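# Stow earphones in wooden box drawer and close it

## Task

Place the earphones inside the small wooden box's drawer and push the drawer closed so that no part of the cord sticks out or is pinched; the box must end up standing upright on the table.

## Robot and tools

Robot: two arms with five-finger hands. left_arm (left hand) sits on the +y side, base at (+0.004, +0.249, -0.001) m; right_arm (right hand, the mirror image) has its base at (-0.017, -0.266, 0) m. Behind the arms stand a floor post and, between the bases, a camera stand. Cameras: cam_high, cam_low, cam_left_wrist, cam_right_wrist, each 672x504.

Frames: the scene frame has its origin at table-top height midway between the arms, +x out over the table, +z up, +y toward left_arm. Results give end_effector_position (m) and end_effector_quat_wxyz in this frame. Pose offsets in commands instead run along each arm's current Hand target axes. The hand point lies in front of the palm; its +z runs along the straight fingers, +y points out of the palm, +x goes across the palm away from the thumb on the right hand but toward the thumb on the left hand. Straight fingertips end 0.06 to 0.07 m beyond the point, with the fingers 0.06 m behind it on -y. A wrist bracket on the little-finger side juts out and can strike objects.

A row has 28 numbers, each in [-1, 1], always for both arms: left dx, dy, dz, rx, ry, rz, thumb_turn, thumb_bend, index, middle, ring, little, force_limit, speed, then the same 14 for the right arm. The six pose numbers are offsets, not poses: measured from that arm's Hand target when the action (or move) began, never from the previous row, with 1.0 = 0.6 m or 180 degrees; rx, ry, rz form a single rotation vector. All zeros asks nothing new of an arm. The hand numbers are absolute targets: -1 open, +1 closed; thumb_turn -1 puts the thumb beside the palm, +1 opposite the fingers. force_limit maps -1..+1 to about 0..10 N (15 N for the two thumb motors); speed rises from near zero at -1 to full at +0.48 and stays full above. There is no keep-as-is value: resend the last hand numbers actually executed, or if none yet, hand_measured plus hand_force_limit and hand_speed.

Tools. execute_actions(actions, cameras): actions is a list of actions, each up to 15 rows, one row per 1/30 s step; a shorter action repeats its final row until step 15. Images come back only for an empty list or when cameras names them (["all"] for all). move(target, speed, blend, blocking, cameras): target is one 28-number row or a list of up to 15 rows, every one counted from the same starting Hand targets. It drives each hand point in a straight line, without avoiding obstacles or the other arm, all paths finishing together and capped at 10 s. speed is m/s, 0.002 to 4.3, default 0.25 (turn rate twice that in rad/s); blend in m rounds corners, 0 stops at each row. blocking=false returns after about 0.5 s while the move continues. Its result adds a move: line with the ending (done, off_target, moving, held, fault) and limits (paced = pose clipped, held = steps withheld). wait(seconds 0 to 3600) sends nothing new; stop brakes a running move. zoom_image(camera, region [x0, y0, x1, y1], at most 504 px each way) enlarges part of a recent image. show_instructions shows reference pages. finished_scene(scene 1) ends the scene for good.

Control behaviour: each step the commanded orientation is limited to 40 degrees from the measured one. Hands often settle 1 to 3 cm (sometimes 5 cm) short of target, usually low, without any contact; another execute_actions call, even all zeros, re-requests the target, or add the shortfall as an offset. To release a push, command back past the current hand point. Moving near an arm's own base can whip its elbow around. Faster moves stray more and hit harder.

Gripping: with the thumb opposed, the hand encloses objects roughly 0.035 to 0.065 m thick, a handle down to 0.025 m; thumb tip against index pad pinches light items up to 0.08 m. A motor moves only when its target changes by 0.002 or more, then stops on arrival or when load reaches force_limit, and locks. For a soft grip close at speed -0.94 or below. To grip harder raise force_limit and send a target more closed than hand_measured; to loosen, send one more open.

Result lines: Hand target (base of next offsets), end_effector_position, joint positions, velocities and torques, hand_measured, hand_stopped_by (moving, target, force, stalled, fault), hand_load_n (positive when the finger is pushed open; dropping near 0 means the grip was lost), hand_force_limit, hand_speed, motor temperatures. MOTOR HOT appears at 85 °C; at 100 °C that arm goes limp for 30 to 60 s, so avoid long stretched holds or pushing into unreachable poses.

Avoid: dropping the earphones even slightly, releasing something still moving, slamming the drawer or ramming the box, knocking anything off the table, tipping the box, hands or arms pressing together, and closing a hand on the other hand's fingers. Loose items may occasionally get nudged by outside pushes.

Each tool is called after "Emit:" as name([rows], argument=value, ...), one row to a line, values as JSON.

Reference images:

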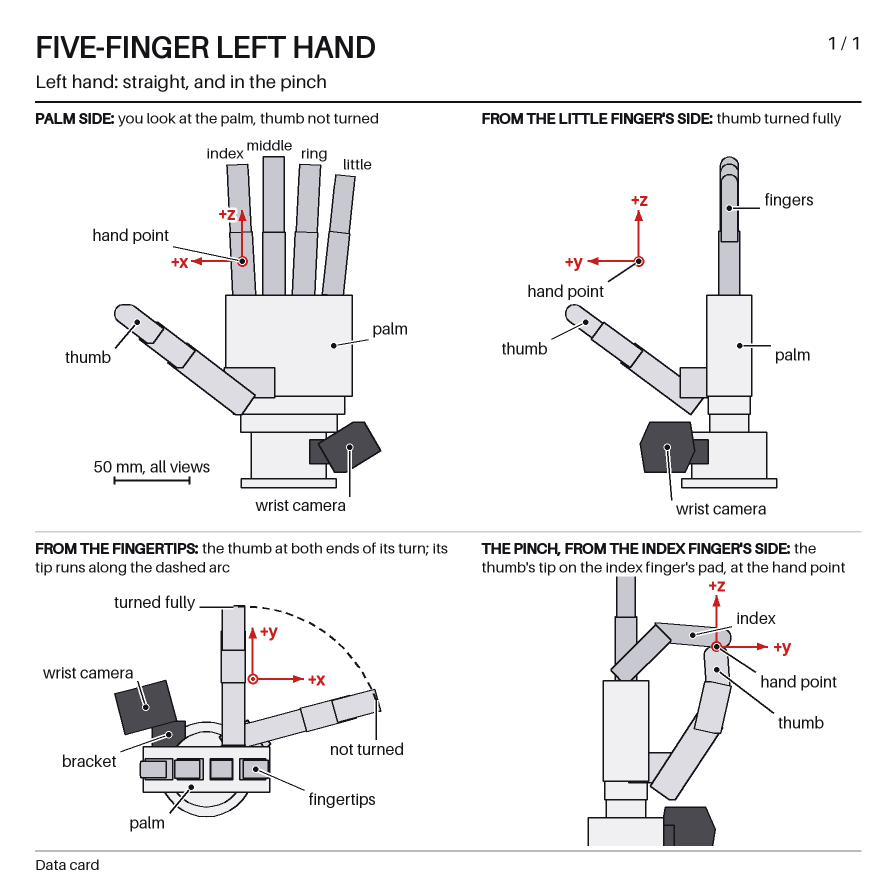

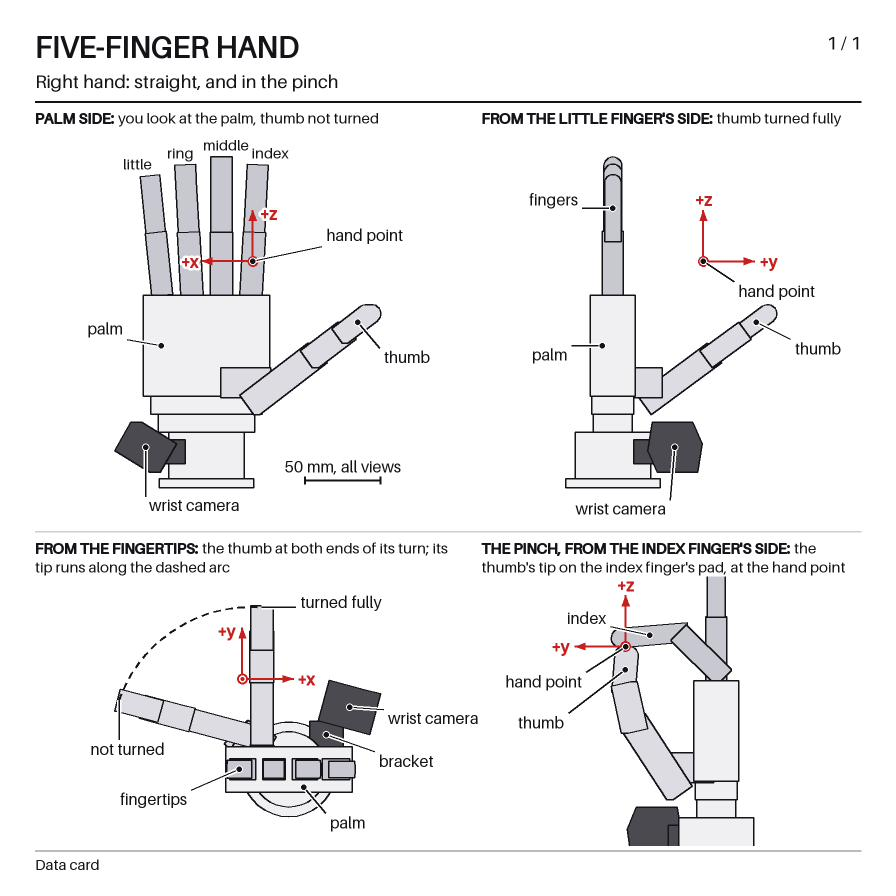

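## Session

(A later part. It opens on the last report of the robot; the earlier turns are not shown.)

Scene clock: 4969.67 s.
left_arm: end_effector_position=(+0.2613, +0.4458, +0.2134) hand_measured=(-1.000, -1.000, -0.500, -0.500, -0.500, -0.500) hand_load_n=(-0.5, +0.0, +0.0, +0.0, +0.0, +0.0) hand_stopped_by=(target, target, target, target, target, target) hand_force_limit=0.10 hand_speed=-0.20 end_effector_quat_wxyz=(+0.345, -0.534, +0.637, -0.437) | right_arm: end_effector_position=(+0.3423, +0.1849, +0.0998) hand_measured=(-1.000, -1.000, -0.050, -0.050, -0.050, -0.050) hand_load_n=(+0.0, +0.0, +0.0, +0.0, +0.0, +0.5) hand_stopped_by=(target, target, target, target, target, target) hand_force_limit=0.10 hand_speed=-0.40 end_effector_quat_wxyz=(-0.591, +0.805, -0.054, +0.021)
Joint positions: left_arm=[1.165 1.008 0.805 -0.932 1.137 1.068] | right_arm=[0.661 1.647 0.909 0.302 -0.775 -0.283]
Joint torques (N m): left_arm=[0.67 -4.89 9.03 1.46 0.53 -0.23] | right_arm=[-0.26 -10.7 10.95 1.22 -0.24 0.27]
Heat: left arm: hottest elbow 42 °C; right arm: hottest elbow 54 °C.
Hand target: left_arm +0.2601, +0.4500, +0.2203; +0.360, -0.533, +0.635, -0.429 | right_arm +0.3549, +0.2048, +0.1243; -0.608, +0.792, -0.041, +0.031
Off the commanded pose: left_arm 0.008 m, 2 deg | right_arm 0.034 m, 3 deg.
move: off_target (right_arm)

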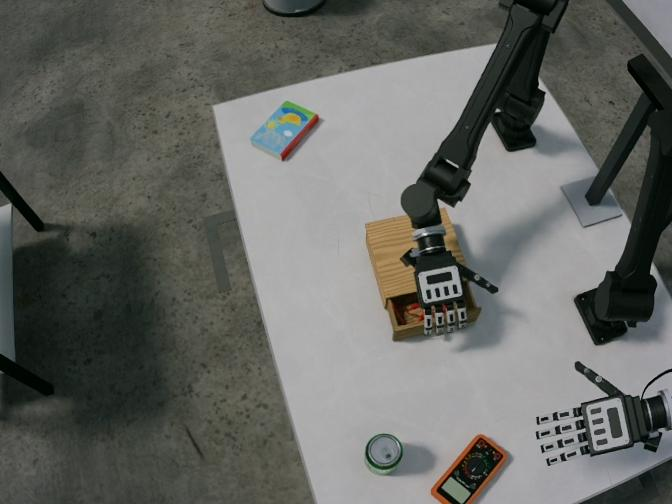

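Emit:
move(target=[0,0,0,0,0,0,-1,-1,-0.5,-0.5,-0.5,-0.5,0.1,-0.2,-0.0035,0.09,-0.0075,0,0,0,-1,-1,-0.05,-0.05,-0.05,-0.05,0.1,-0.4], speed=0.06, cameras=["cam_high","cam_left_wrist"])

Emit:
zoom_image(camera="cam_high", region=[370, 240, 510, 350])

Emit:
zoom_image(camera="cam_left_wrist", region=[240, 250, 400, 430])

Scene clock: 4991.73 s.
left_arm: end_effector_position=(+0.2613, +0.4458, +0.2134) hand_measured=(-1.000, -1.000, -0.500, -0.500, -0.500, -0.500) hand_load_n=(+0.0, +0.0, +0.0, +0.0, +0.0, +0.0) hand_stopped_by=(target, target, target, target, target, target) hand_force_limit=0.10 hand_speed=-0.20 end_effector_quat_wxyz=(+0.345, -0.534, +0.637, -0.437) | right_arm: end_effector_position=(+0.3444, +0.1843, +0.0661) hand_measured=(-1.000, -1.000, -0.050, -0.050, -0.050, -0.050) hand_load_n=(+0.0, +0.0, +0.0, +0.0, +0.0, +0.0) hand_stopped_by=(target, target, target, target, target, target) hand_force_limit=0.10 hand_speed=-0.40 end_effector_quat_wxyz=(-0.598, +0.800, -0.048, +0.024)
Joint positions: left_arm=[1.165 1.008 0.805 -0.932 1.137 1.068] | right_arm=[0.655 1.725 0.878 0.433 -0.789 -0.283]
Joint torques (N m): left_arm=[1.2 -5.01 9.22 1.46 0.51 -0.23] | right_arm=[-1.96 -11.28 7.02 1.7 -0.57 0.12]
Motor temperatures (°C): left_arm=[23 28 42 24 28 23] | right_arm=[25 30 55 27 28 25]
Heat: left arm: hottest elbow 42 °C; right arm: hottest elbow 55 °C.
Hand target: left_arm +0.2601, +0.4500, +0.2203; +0.360, -0.533, +0.635, -0.429 | right_arm +0.3509, +0.1868, +0.0733; -0.608, +0.792, -0.041, +0.031
Off the commanded pose: left_arm 0.008 m, 2 deg | right_arm 0.010 m, 2 deg.
move: done
cam_left_wrist: T_world_to_cam=[[0.29752, -0.30331, 0.90526, -0.13774], [-0.73688, -0.67584, 0.01573, 0.4839], [0.60703, -0.67175, -0.42458, 0.3456]] pos_world=[0.18777, 0.51742, 0.26381]

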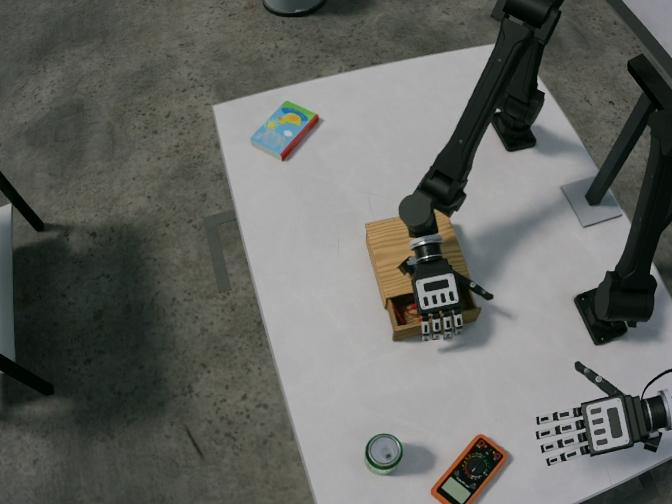

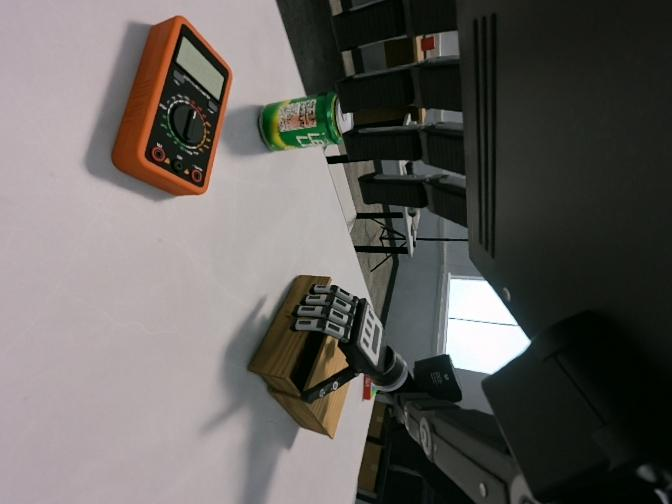

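Scaled by 3.600 from the camera's image (finer frame: 960x720).

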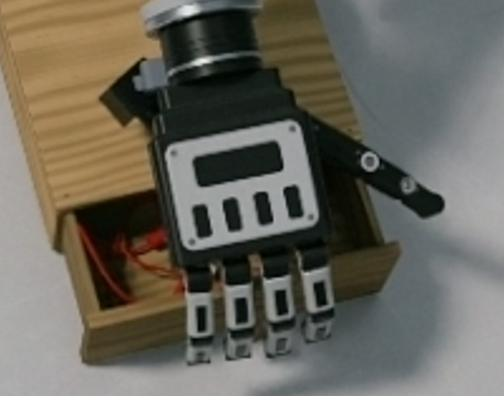

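Scaled by 2.800 from the camera's image (finer frame: 960x720).

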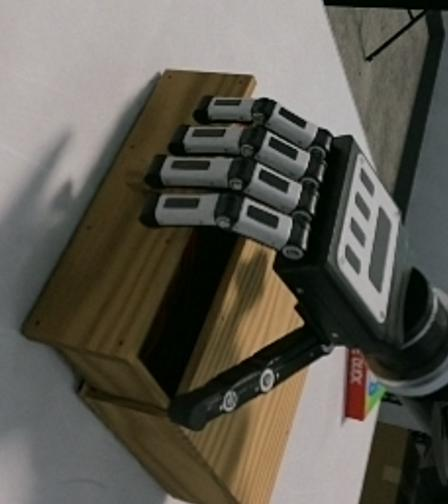

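Emit:
move(target=[0,0,0,0,0,0,-1,-1,-0.5,-0.5,-0.5,-0.5,0.1,-0.2,0.0087,0.0205,-0.08,0,0,0,-1,-1,-0.05,-0.05,-0.05,-0.05,0.1,-0.4], speed=0.04, cameras=["cam_high","cam_left_wrist","cam_low"])

Emit:
zoom_image(camera="cam_high", region=[370, 240, 510, 350])

Emit:
zoom_image(camera="cam_left_wrist", region=[240, 250, 400, 430])

Scene clock: 5006.30 s.
left_arm: end_effector_position=(+0.2613, +0.4458, +0.2134) hand_measured=(-1.000, -1.000, -0.500, -0.500, -0.500, -0.500) hand_load_n=(+0.0, +0.0, +0.0, -0.5, +0.0, +0.0) hand_stopped_by=(target, target, target, target, target, target) hand_force_limit=0.10 hand_speed=-0.20 end_effector_quat_wxyz=(+0.345, -0.534, +0.637, -0.437) | right_arm: end_effector_position=(+0.3386, +0.1429, +0.0536) hand_measured=(-1.000, -1.000, -0.050, -0.050, -0.050, -0.050) hand_load_n=(-0.5, +0.0, +0.0, +0.0, +0.0, +1.5) hand_stopped_by=(target, target, target, target, target, target) hand_force_limit=0.10 hand_speed=-0.40 end_effector_quat_wxyz=(-0.597, +0.801, -0.050, +0.009)
Joint positions: left_arm=[1.165 1.008 0.805 -0.932 1.137 1.068] | right_arm=[0.581 1.704 0.808 0.433 -0.874 -0.318]
Joint torques (N m): left_arm=[0.44 -4.66 9.03 1.37 0.51 -0.22] | right_arm=[-2.73 -13.33 6.32 0.79 -0.58 -0.04]
Heat: left arm: hottest elbow 42 °C; right arm: hottest elbow 53 °C.
Hand target: left_arm +0.2601, +0.4500, +0.2203; +0.360, -0.533, +0.635, -0.429 | right_arm +0.3510, +0.1370, +0.0738; -0.608, +0.792, -0.041, +0.031
Off the commanded pose: left_arm 0.008 m, 2 deg | right_arm 0.024 m, 3 deg.
move: off_target (right_arm)
cam_left_wrist: T_world_to_cam=[[0.29752, -0.30331, 0.90526, -0.13774], [-0.73688, -0.67584, 0.01573, 0.4839], [0.60703, -0.67175, -0.42458, 0.3456]] pos_world=[0.18777, 0.51742, 0.26381]
Images, in order (width x height): cam_high 672x504, cam_low 672x504, cam_left_wrist 672x504.

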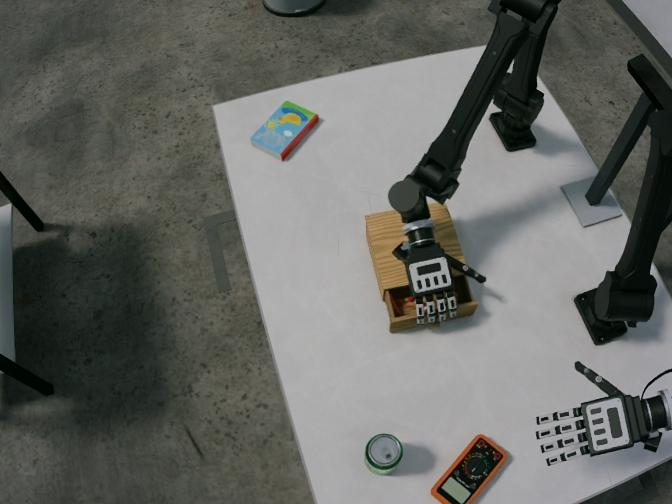

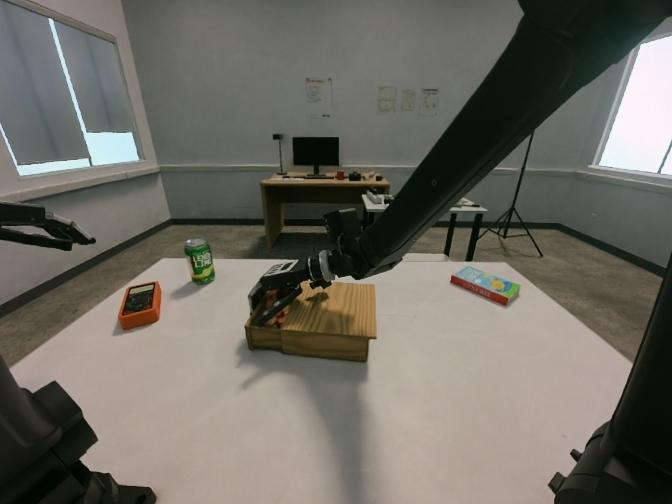

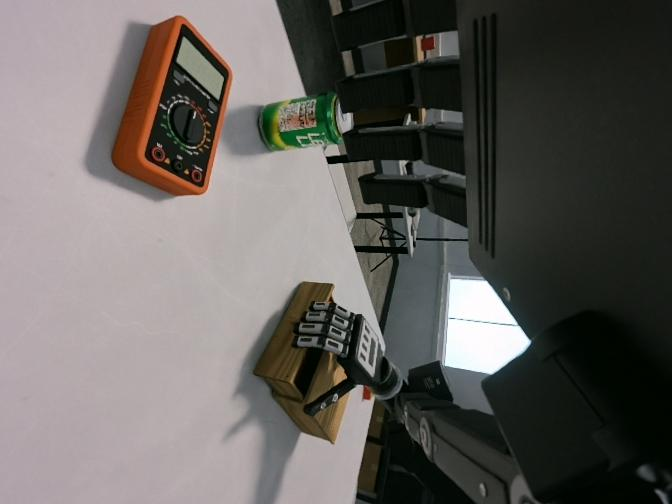

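Scaled by 3.600 from the camera's image (finer frame: 960x720).

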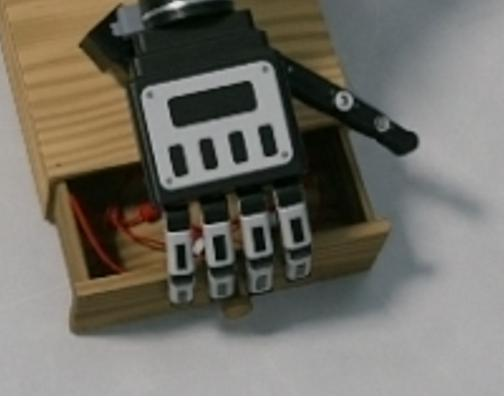

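Scaled by 2.800 from the camera's image (finer frame: 960x720).

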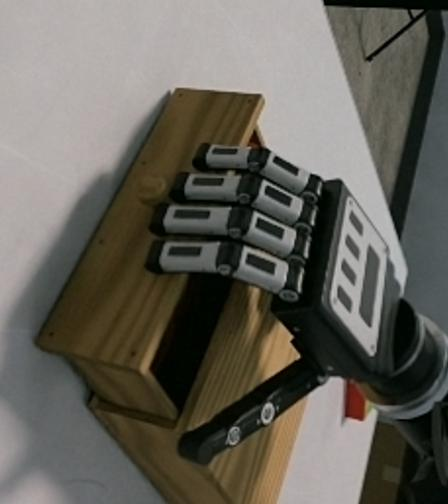

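Emit:
move([
  [0,0,0,0,0,0,-1,-1,-0.5,-0.5,-0.5,-0.5,0.1,-0.2,-0.0052,-0.0129,0.048,0,0,0,-1,-1,-0.05,-0.05,-0.05,-0.05,0.1,-0.4],
  [0,0,0,0,0,0,-1,-1,-0.5,-0.5,-0.5,-0.5,0.1,-0.2,-0.0052,-0.1417,0.0135,0,0,0,-1,-1,-0.05,-0.05,-0.05,-0.05,0.1,-0.4],
], speed=0.08, cameras=["cam_high","cam_left_wrist","cam_low"])

Emit:
zoom_image(camera="cam_high", region=[350, 200, 490, 350])

Emit:
zoom_image(camera="cam_left_wrist", region=[240, 250, 400, 450])

Emit:
zoom_image(camera="cam_low", region=[220, 260, 400, 370])

Scene clock: 5060.80 s.
left_arm: end_effector_position=(+0.2613, +0.4458, +0.2134) hand_measured=(-1.000, -1.000, -0.500, -0.500, -0.500, -0.500) hand_load_n=(-0.5, +0.0, +0.0, +0.0, +0.0, +0.0) hand_stopped_by=(target, target, target, target, target, target) hand_force_limit=0.10 hand_speed=-0.20 end_effector_quat_wxyz=(+0.345, -0.534, +0.637, -0.437) | right_arm: end_effector_position=(+0.3408, +0.1510, +0.1179) hand_measured=(-1.000, -1.000, -0.050, -0.050, -0.050, -0.050) hand_load_n=(+0.0, +0.0, +0.0, +0.0, +0.0, +0.0) hand_stopped_by=(target, target, target, target, target, target) hand_force_limit=0.10 hand_speed=-0.40 end_effector_quat_wxyz=(-0.590, +0.805, -0.058, +0.016)
Joint positions: left_arm=[1.165 1.008 0.805 -0.932 1.137 1.068] | right_arm=[0.601 1.566 0.874 0.227 -0.831 -0.31]
Joint torques (N m): left_arm=[1.08 -4.42 9.25 1.65 0.51 -0.26] | right_arm=[-0.32 -12.04 10.99 0.51 -0.28 0.22]
Motor temperatures (°C): left_arm=[23 28 41 24 28 23] | right_arm=[25 31 49 27 28 25]
Heat: left arm: hottest elbow 41 °C; right arm: hottest elbow 49 °C.
Hand target: left_arm +0.2601, +0.4500, +0.2203; +0.360, -0.533, +0.635, -0.429 | right_arm +0.3509, +0.1670, +0.1538; -0.608, +0.792, -0.041, +0.031
Off the commanded pose: left_arm 0.008 m, 2 deg | right_arm 0.041 m, 4 deg.
move: off_target (right_arm)
cam_left_wrist: T_world_to_cam=[[0.29752, -0.30331, 0.90526, -0.13774], [-0.73688, -0.67584, 0.01573, 0.4839], [0.60703, -0.67175, -0.42458, 0.3456]] pos_world=[0.18777, 0.51742, 0.26381]
Images, in order (width x height): cam_high 672x504, cam_low 672x504, cam_left_wrist 672x504.

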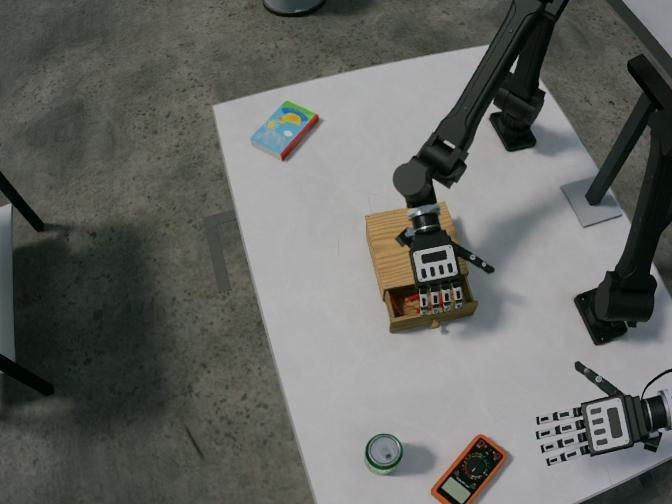

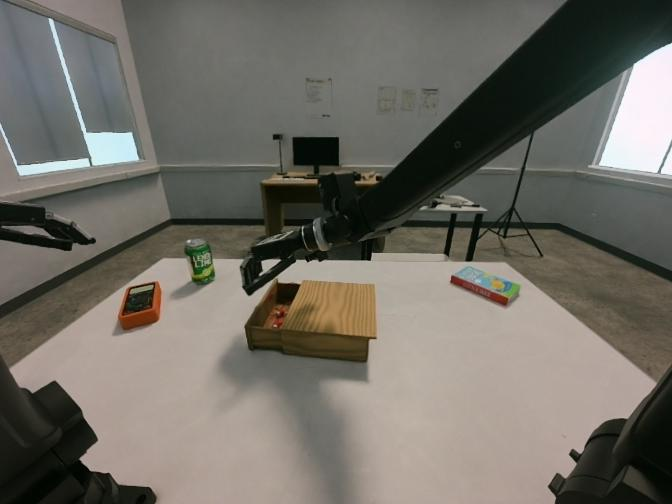

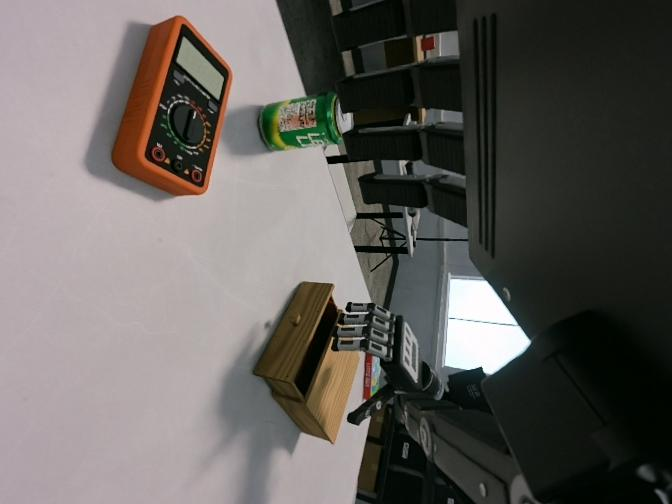

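Scaled by 3.360 from the camera's image (finer frame: 960x720).

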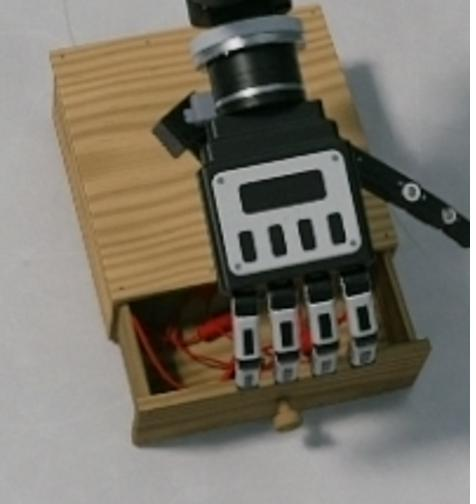

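Scaled by 2.520 from the camera's image (finer frame: 960x720).

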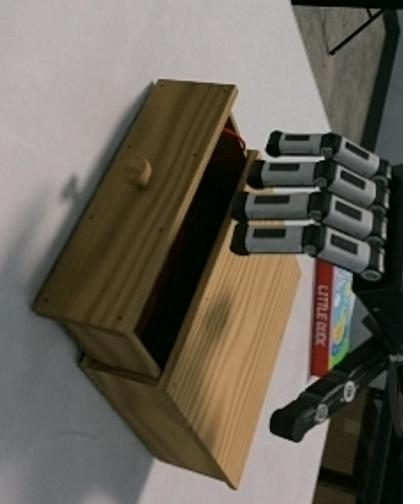

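Scaled by 2.800 from the camera's image (finer frame: 960x720).

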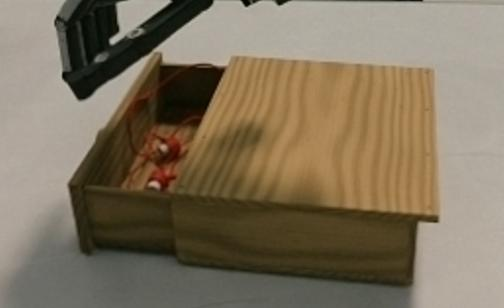

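Emit:
zoom_image(camera="cam_low", region=[260, 270, 320, 320])

Emit:
zoom_image(camera="cam_left_wrist", region=[300, 270, 360, 330])

Emit:
zoom_image(camera="cam_high", region=[378, 280, 438, 335])

Scaled by 8.400 from the camera's image (finer frame: 960x720).

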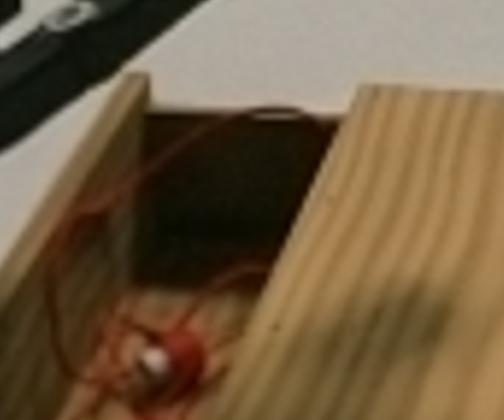

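Scaled by 8.400 from the camera's image (finer frame: 960x720).

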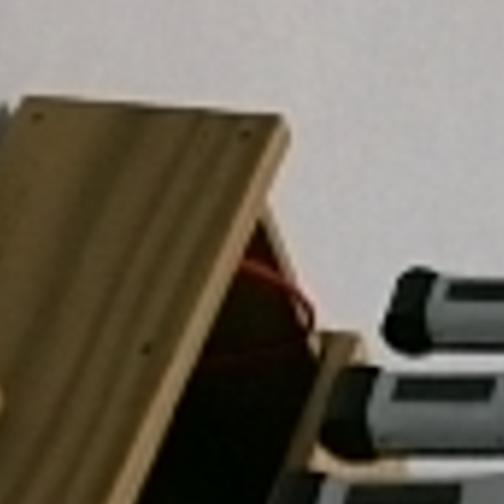

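Scaled by 8.400 from the camera's image (finer frame: 960x720).

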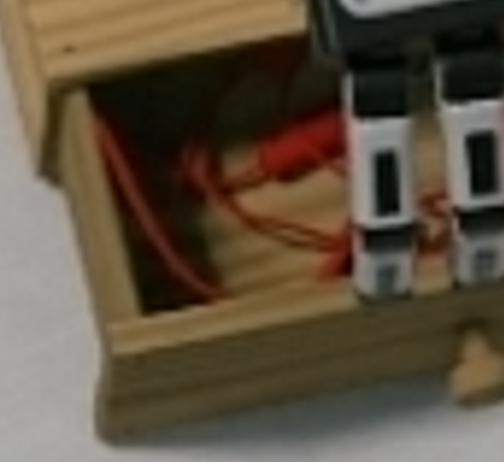

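Emit:
move([
  [0,0,0,0,0,0,-1,-1,-0.5,-0.5,-0.5,-0.5,0.1,-0.2,-0.0053,-0.1105,-0.077,0,0,0,-1,-1,-0.05,-0.05,-0.05,-0.05,0.1,-0.4],
  [0,0,0,0,0,0,-1,-1,-0.5,-0.5,-0.5,-0.5,0.1,-0.2,0.0056,-0.0952,-0.2627,0,0.2415,0.0647,-1,-1,-0.05,-0.05,-0.05,-0.05,0.1,-0.4],
  [0,0,0,0,0,0,-1,-1,-0.5,-0.5,-0.5,-0.5,0.1,-0.2,0.0152,-0.0303,-0.5045,0,0.483,0.129,-1,-1,-0.05,-0.05,-0.05,-0.05,0.1,-0.4],
], speed=0.2, blend=[0.03,0.03,0], cameras=["cam_high","cam_low","cam_right_wrist"])

Scene clock: 5172.30 s.
left_arm: end_effector_position=(+0.2613, +0.4458, +0.2134) hand_measured=(-1.000, -1.000, -0.500, -0.500, -0.500, -0.500) hand_load_n=(-0.5, +0.0, +0.0, +0.0, +0.0, +0.0) hand_stopped_by=(target, target, target, target, target, target) hand_force_limit=0.10 hand_speed=-0.20 end_effector_quat_wxyz=(+0.345, -0.534, +0.637, -0.437) | right_arm: end_effector_position=(+0.3317, -0.1249, +0.2375) hand_measured=(-1.000, -1.000, -0.050, -0.050, -0.050, -0.050) hand_load_n=(+0.0, +0.0, +0.0, +0.0, +0.0, +0.0) hand_stopped_by=(target, target, target, target, target, target) hand_force_limit=0.10 hand_speed=-0.40 end_effector_quat_wxyz=(-0.393, +0.541, -0.587, +0.456)
Joint positions: left_arm=[1.165 1.008 0.805 -0.932 1.137 1.068] | right_arm=[0.661 0.687 0.565 -0.254 0.723 0.222]
Joint torques (N m): left_arm=[1.14 -4.07 9.26 1.43 0.52 -0.24] | right_arm=[-0.32 -2.61 9.89 0.58 0.32 0.27]
Heat: left arm: hottest elbow 41 °C; right arm: hottest elbow 52 °C.
Hand target: left_arm +0.2601, +0.4500, +0.2203; +0.360, -0.533, +0.635, -0.429 | right_arm +0.3303, -0.1201, +0.2499; -0.408, +0.531, -0.589, +0.453
Off the commanded pose: left_arm 0.008 m, 2 deg | right_arm 0.013 m, 2 deg.
move: off_target (right_arm)
cam_right_wrist: T_world_to_cam=[[-0.26728, -0.25398, -0.92954, 0.28088], [-0.46847, 0.87722, -0.10498, 0.28886], [0.84208, 0.4074, -0.35345, -0.02733]] pos_world=[0.23341, -0.17092, 0.28175]

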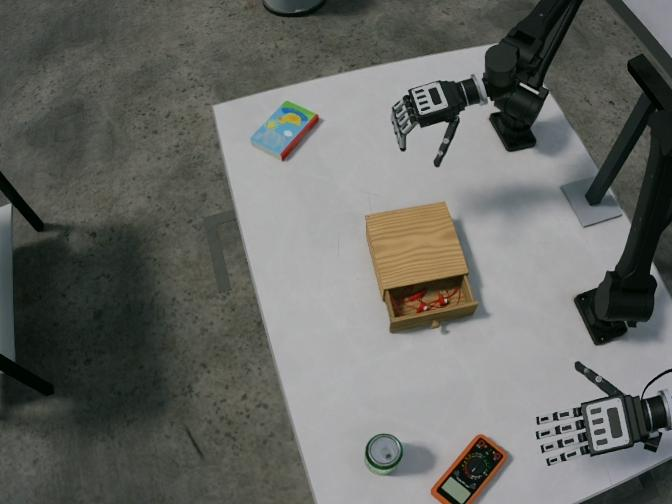

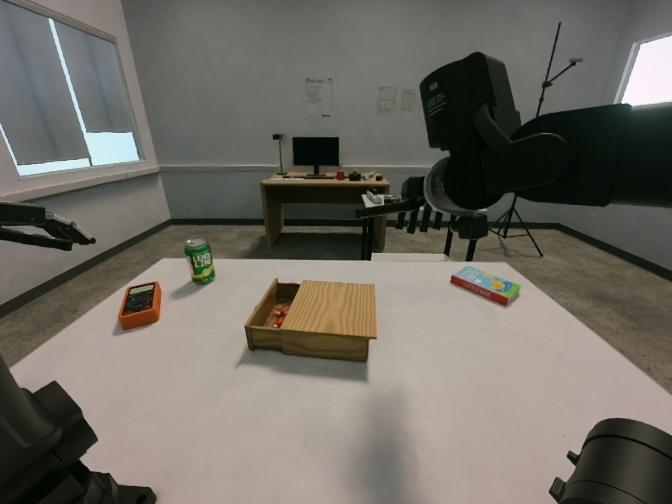

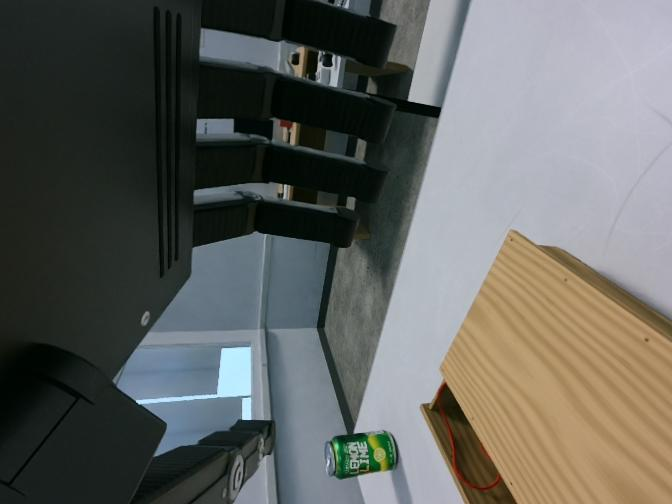

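Emit:
zoom_image(camera="cam_right_wrist", region=[400, 350, 540, 504])

Emit:
zoom_image(camera="cam_high", region=[378, 265, 488, 335])

Emit:
zoom_image(camera="cam_low", region=[240, 270, 390, 370])

Scaled by 3.273 from the camera's image (finer frame: 960x720).

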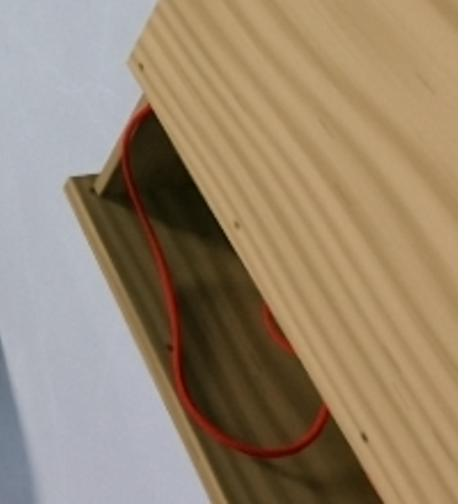

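Scaled by 4.582 from the camera's image (finer frame: 960x720).

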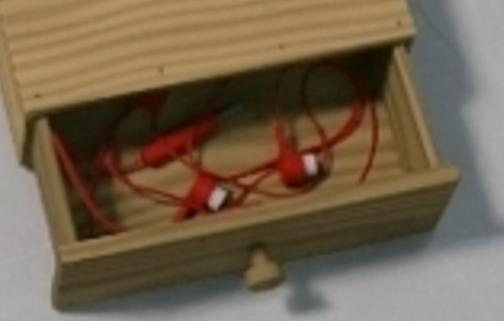

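Scaled by 3.360 from the camera's image (finer frame: 960x720).

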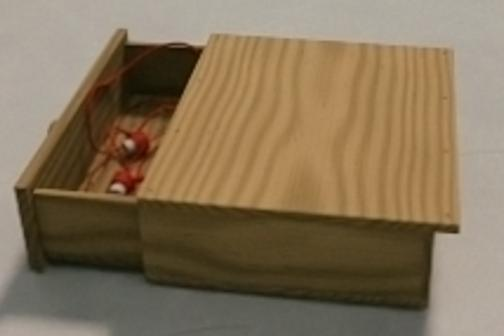

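Emit:
move(target=[0,0,0,0,0,0,-1,-1,-0.5,-0.5,-0.5,-0.5,0.1,-0.2,-0.0052,0.0676,0.0696,-0.0215,0.0229,0.5,-1,-1,-1,-1,-1,-1,0.1,-0.2], speed=0.2, cameras=["cam_high","cam_low","cam_right_wrist"])

Scene clock: 5346.00 s.
left_arm: end_effector_position=(+0.2613, +0.4458, +0.2134) hand_measured=(-1.000, -1.000, -0.500, -0.500, -0.500, -0.500) hand_load_n=(-0.5, +0.0, +0.0, +0.0, +0.0, +0.0) hand_stopped_by=(target, target, target, target, target, target) hand_force_limit=0.10 hand_speed=-0.20 end_effector_quat_wxyz=(+0.345, -0.534, +0.637, -0.437) | right_arm: end_effector_position=(+0.3575, -0.1259, +0.1878) hand_measured=(-1.000, -1.000, -1.000, -1.000, -1.000, -1.000) hand_load_n=(+0.0, +0.0, +0.0, +0.0, +0.0, +0.0) hand_stopped_by=(target, target, target, target, target, target) hand_force_limit=0.10 hand_speed=-0.20 end_effector_quat_wxyz=(+0.560, +0.034, +0.827, -0.044)
Joint positions: left_arm=[1.165 1.008 0.805 -0.932 1.137 1.068] | right_arm=[0.541 0.782 0.292 0.028 0.593 1.805]
Joint torques (N m): left_arm=[0.38 -4.89 9.07 1.28 0.49 -0.25] | right_arm=[-0.32 -1.32 8.85 1.83 0.32 0.29]
Motor temperatures (°C): left_arm=[23 27 41 25 28 23] | right_arm=[25 29 54 27 28 25]
Heat: left arm: hottest elbow 41 °C; right arm: hottest elbow 54 °C.
Hand target: left_arm +0.2601, +0.4500, +0.2203; +0.360, -0.533, +0.635, -0.429 | right_arm +0.3604, -0.1201, +0.1999; +0.572, +0.043, +0.818, -0.031
Off the commanded pose: left_arm 0.008 m, 2 deg | right_arm 0.014 m, 3 deg.
move: off_target (right_arm)
cam_right_wrist: T_world_to_cam=[[0.03592, 0.96034, -0.27651, 0.16322], [-0.14453, 0.27877, 0.94942, -0.09243], [0.98885, 0.00586, 0.14882, -0.2636]] pos_world=[0.24144, -0.12943, 0.17212]

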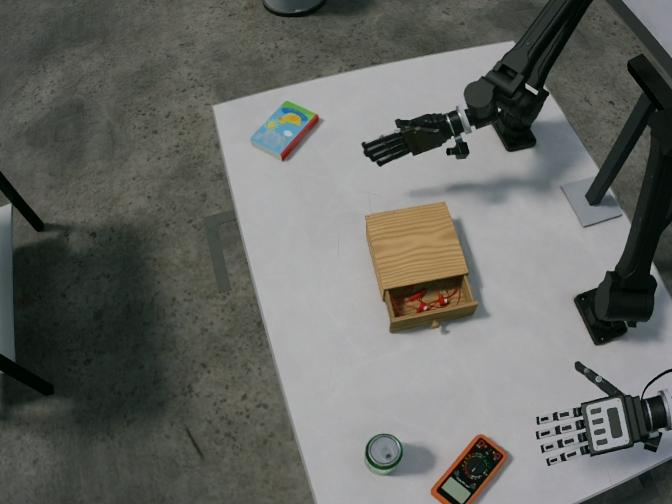

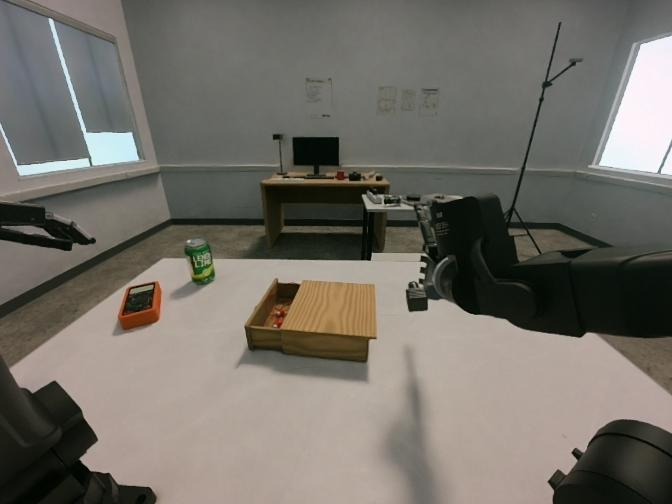

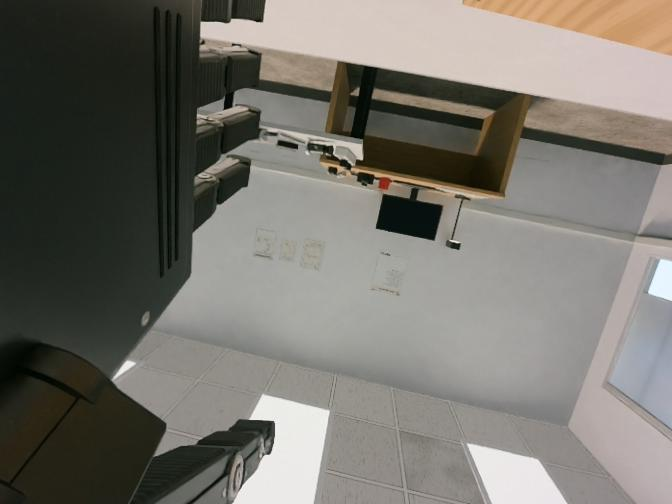

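Emit:
move(target=[0,0,0,0,0,0,-1,-1,-0.5,-0.5,-0.5,-0.5,0.1,-0.2,0.1383,0.0166,0.0485,0,0,0,-1,-1,-1,-1,-1,-1,0.1,-0.2], speed=0.12, cameras=["cam_high","cam_low"])

Emit:
zoom_image(camera="cam_high", region=[340, 120, 520, 260])

Emit:
zoom_image(camera="cam_low", region=[300, 230, 480, 380])

Scene clock: 5359.37 s.
left_arm: end_effector_position=(+0.2613, +0.4458, +0.2134) hand_measured=(-1.000, -1.000, -0.500, -0.500, -0.500, -0.500) hand_load_n=(+0.0, +0.0, -0.5, -0.5, +0.0, +0.0) hand_stopped_by=(target, target, target, target, target, target) hand_force_limit=0.10 hand_speed=-0.20 end_effector_quat_wxyz=(+0.345, -0.534, +0.637, -0.437) | right_arm: end_effector_position=(+0.3584, -0.1155, +0.1036) hand_measured=(-1.000, -1.000, -1.000, -1.000, -1.000, -1.000) hand_load_n=(+0.0, +0.0, +0.0, +0.0, +0.0, -0.5) hand_stopped_by=(target, target, target, target, target, target) hand_force_limit=0.10 hand_speed=-0.20 end_effector_quat_wxyz=(+0.562, +0.037, +0.825, -0.041)
Joint positions: left_arm=[1.165 1.008 0.805 -0.932 1.137 1.068] | right_arm=[0.583 1.196 0.169 0.557 0.63 1.833]
Joint torques (N m): left_arm=[0.67 -5.71 9.22 1.4 0.53 -0.21] | right_arm=[-0.32 -3.14 5.79 1.8 0.34 0.22]
Heat: left arm: hottest elbow 41 °C; right arm: hottest elbow 54 °C.
Hand target: left_arm +0.2601, +0.4500, +0.2203; +0.360, -0.533, +0.635, -0.429 | right_arm +0.3603, -0.1102, +0.1120; +0.572, +0.043, +0.818, -0.031
Off the commanded pose: left_arm 0.008 m, 2 deg | right_arm 0.010 m, 2 deg.
move: done

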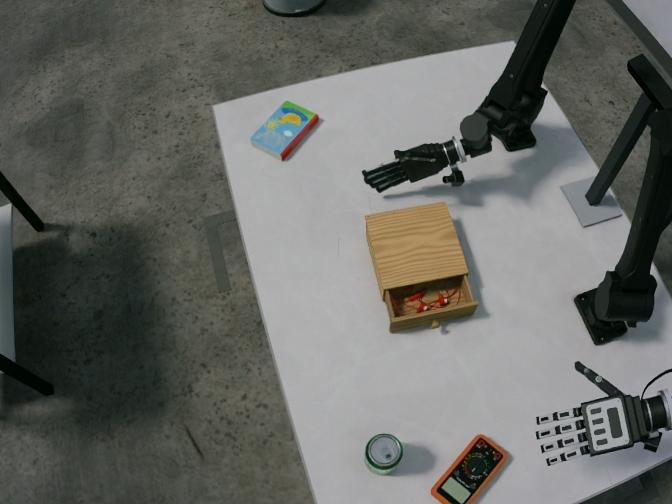

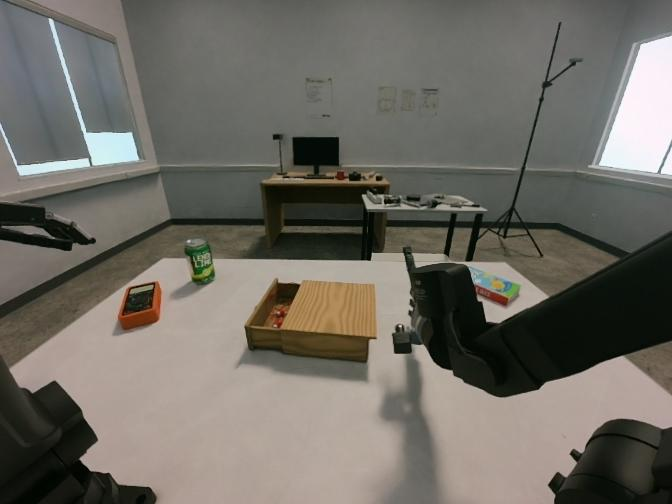

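Scaled by 2.800 from the camera's image (finer frame: 960x720).

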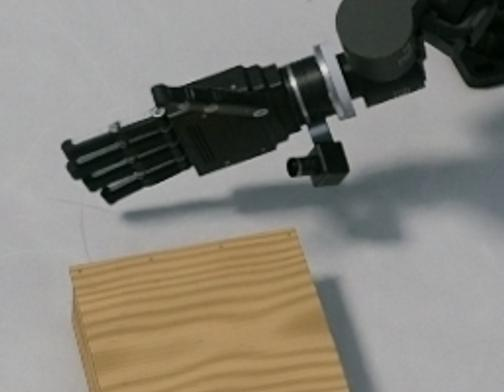

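Scaled by 2.800 from the camera's image (finer frame: 960x720).

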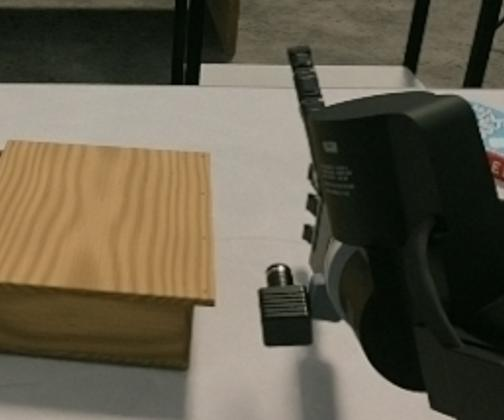

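Emit:
move(target=[0,0,0,0,0,0,-1,-1,-0.5,-0.5,-0.5,-0.5,0.1,-0.2,-0.012,0.0624,0.0331,0,0,0,-1,-1,-1,-1,-1,-1,0.1,-0.2], speed=0.08, cameras=["cam_high","cam_low","cam_right_wrist"])

Emit:
zoom_image(camera="cam_high", region=[340, 120, 520, 260])

Emit:
zoom_image(camera="cam_low", region=[300, 230, 480, 380])

Scene clock: 5383.60 s.
left_arm: end_effector_position=(+0.2613, +0.4458, +0.2134) hand_measured=(-1.000, -1.000, -0.500, -0.500, -0.500, -0.500) hand_load_n=(-0.5, +0.0, +0.0, +0.0, +0.0, +0.0) hand_stopped_by=(target, target, target, target, target, target) hand_force_limit=0.10 hand_speed=-0.20 end_effector_quat_wxyz=(+0.345, -0.534, +0.637, -0.437) | right_arm: end_effector_position=(+0.3716, -0.0894, +0.0894) hand_measured=(-1.000, -1.000, -1.000, -1.000, -1.000, -1.000) hand_load_n=(+0.0, -0.5, +0.0, +0.0, +0.0, +0.0) hand_stopped_by=(target, target, target, target, target, target) hand_force_limit=0.10 hand_speed=-0.20 end_effector_quat_wxyz=(+0.551, +0.028, +0.832, -0.053)
Joint positions: left_arm=[1.165 1.008 0.805 -0.932 1.137 1.068] | right_arm=[0.645 1.322 0.239 0.559 0.687 1.86]
Joint torques (N m): left_arm=[0.38 -4.37 9.22 1.57 0.52 -0.26] | right_arm=[-0.44 -4.25 7.87 1.8 0.37 0.29]
Heat: left arm: hottest elbow 41 °C; right arm: hottest elbow 51 °C.
Hand target: left_arm +0.2601, +0.4500, +0.2203; +0.360, -0.533, +0.635, -0.429 | right_arm +0.3853, -0.0752, +0.1119; +0.572, +0.043, +0.818, -0.031
Off the commanded pose: left_arm 0.008 m, 2 deg | right_arm 0.030 m, 4 deg.
move: off_target (right_arm)
cam_right_wrist: T_world_to_cam=[[0.02874, 0.95445, -0.29699, 0.10447], [-0.1238, 0.29823, 0.94643, -0.01297], [0.99189, 0.00957, 0.12673, -0.26188]] pos_world=[0.25515, -0.09333, 0.07649]

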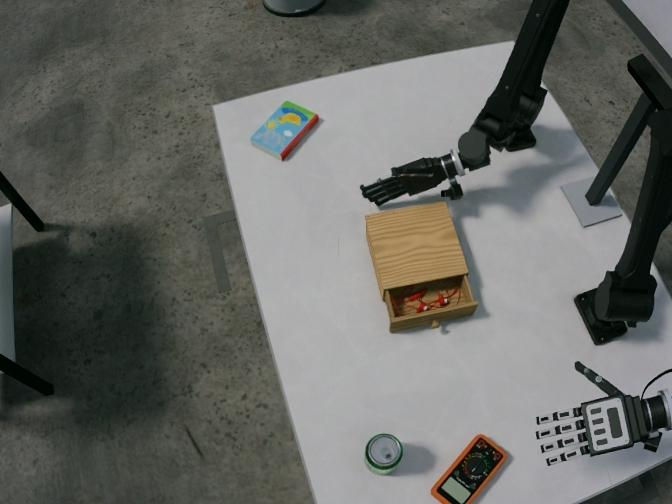

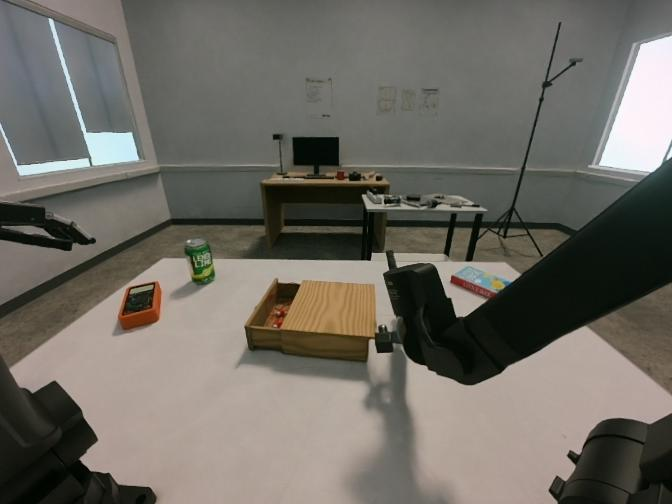

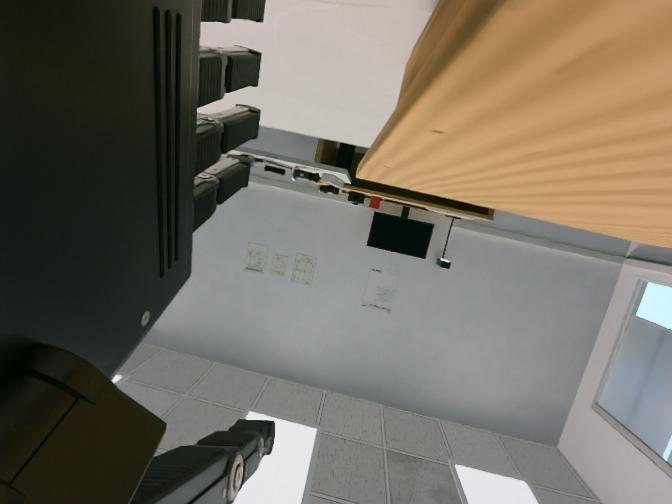

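Scaled by 2.800 from the camera's image (finer frame: 960x720).

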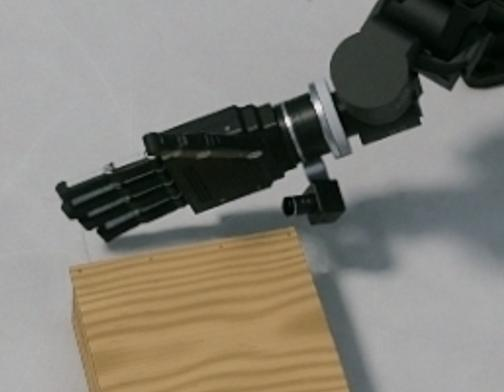

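Scaled by 2.800 from the camera's image (finer frame: 960x720).

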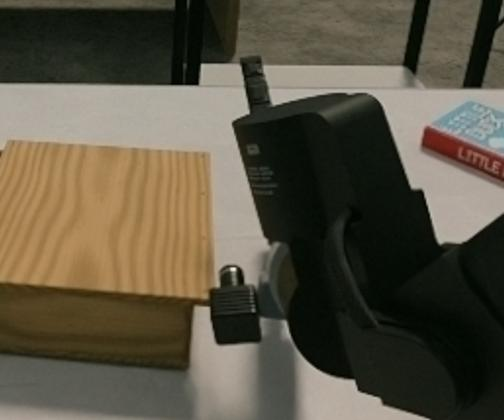

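Emit:
move(target=[0,0,0,0,0,0,-1,-1,-0.5,-0.5,-0.5,-0.5,0.1,-0.2,-0.0383,-0.019,0.047,0,0,0,-1,-1,-1,-1,-1,-1,0.1,-0.2], speed=0.08, cameras=["cam_high","cam_low"])

Emit:
zoom_image(camera="cam_high", region=[340, 120, 520, 260])

Emit:
zoom_image(camera="cam_low", region=[300, 230, 480, 380])

Scene clock: 5401.77 s.
left_arm: end_effector_position=(+0.2613, +0.4458, +0.2134) hand_measured=(-1.000, -1.000, -0.500, -0.500, -0.500, -0.500) hand_load_n=(-0.5, +0.0, -0.5, +0.0, +0.0, +0.0) hand_stopped_by=(target, target, target, target, target, target) hand_force_limit=0.10 hand_speed=-0.20 end_effector_quat_wxyz=(+0.345, -0.534, +0.637, -0.437) | right_arm: end_effector_position=(+0.4007, -0.0977, +0.1022) hand_measured=(-1.000, -1.000, -1.000, -1.000, -1.000, -1.000) hand_load_n=(+0.0, -0.5, +0.0, +0.0, +0.0, +0.0) hand_stopped_by=(target, target, target, target, target, target) hand_force_limit=0.10 hand_speed=-0.20 end_effector_quat_wxyz=(+0.552, +0.036, +0.832, -0.039)
Joint positions: left_arm=[1.165 1.008 0.805 -0.932 1.137 1.068] | right_arm=[0.547 1.331 0.289 0.559 0.588 1.827]
Joint torques (N m): left_arm=[0.38 -4.78 9.14 1.48 0.55 -0.24] | right_arm=[-2.08 -4.78 8.42 1.52 -0.01 -0.01]
Heat: left arm: hottest elbow 41 °C; right arm: hottest elbow 50 °C.
Hand target: left_arm +0.2601, +0.4500, +0.2203; +0.360, -0.533, +0.635, -0.429 | right_arm +0.4183, -0.0901, +0.1238; +0.572, +0.043, +0.818, -0.031
Off the commanded pose: left_arm 0.008 m, 2 deg | right_arm 0.029 m, 3 deg.
move: off_target (right_arm)

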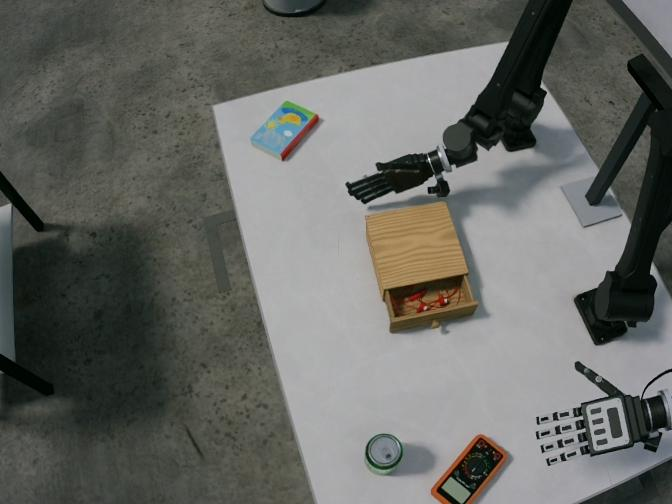

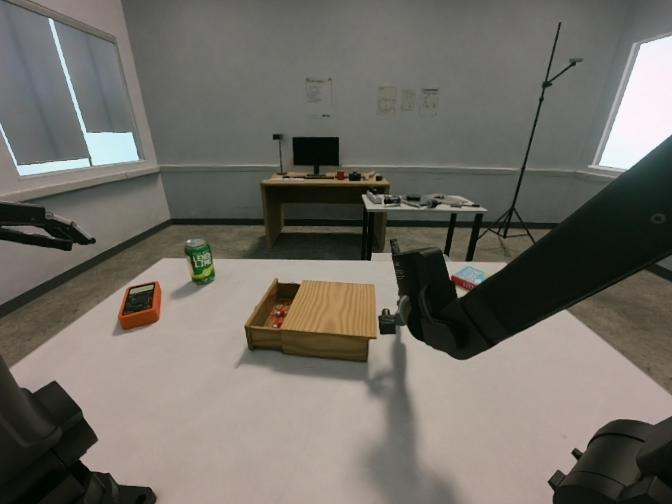

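Scaled by 2.800 from the camera's image (finer frame: 960x720).

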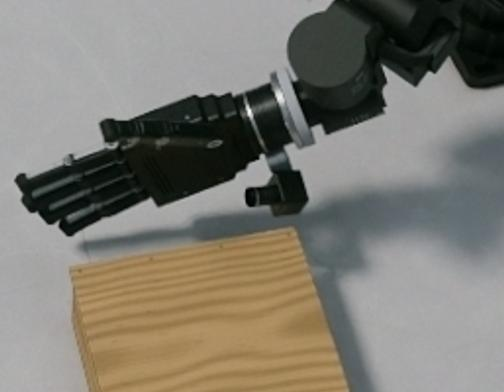

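Scaled by 2.800 from the camera's image (finer frame: 960x720).

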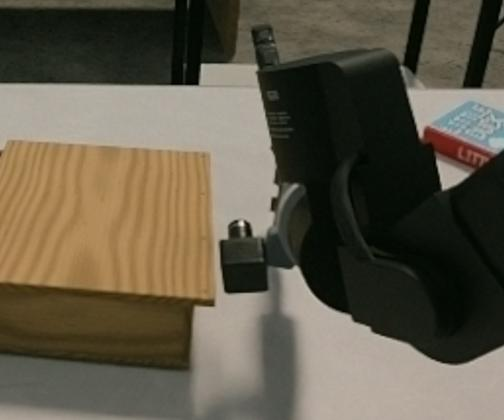

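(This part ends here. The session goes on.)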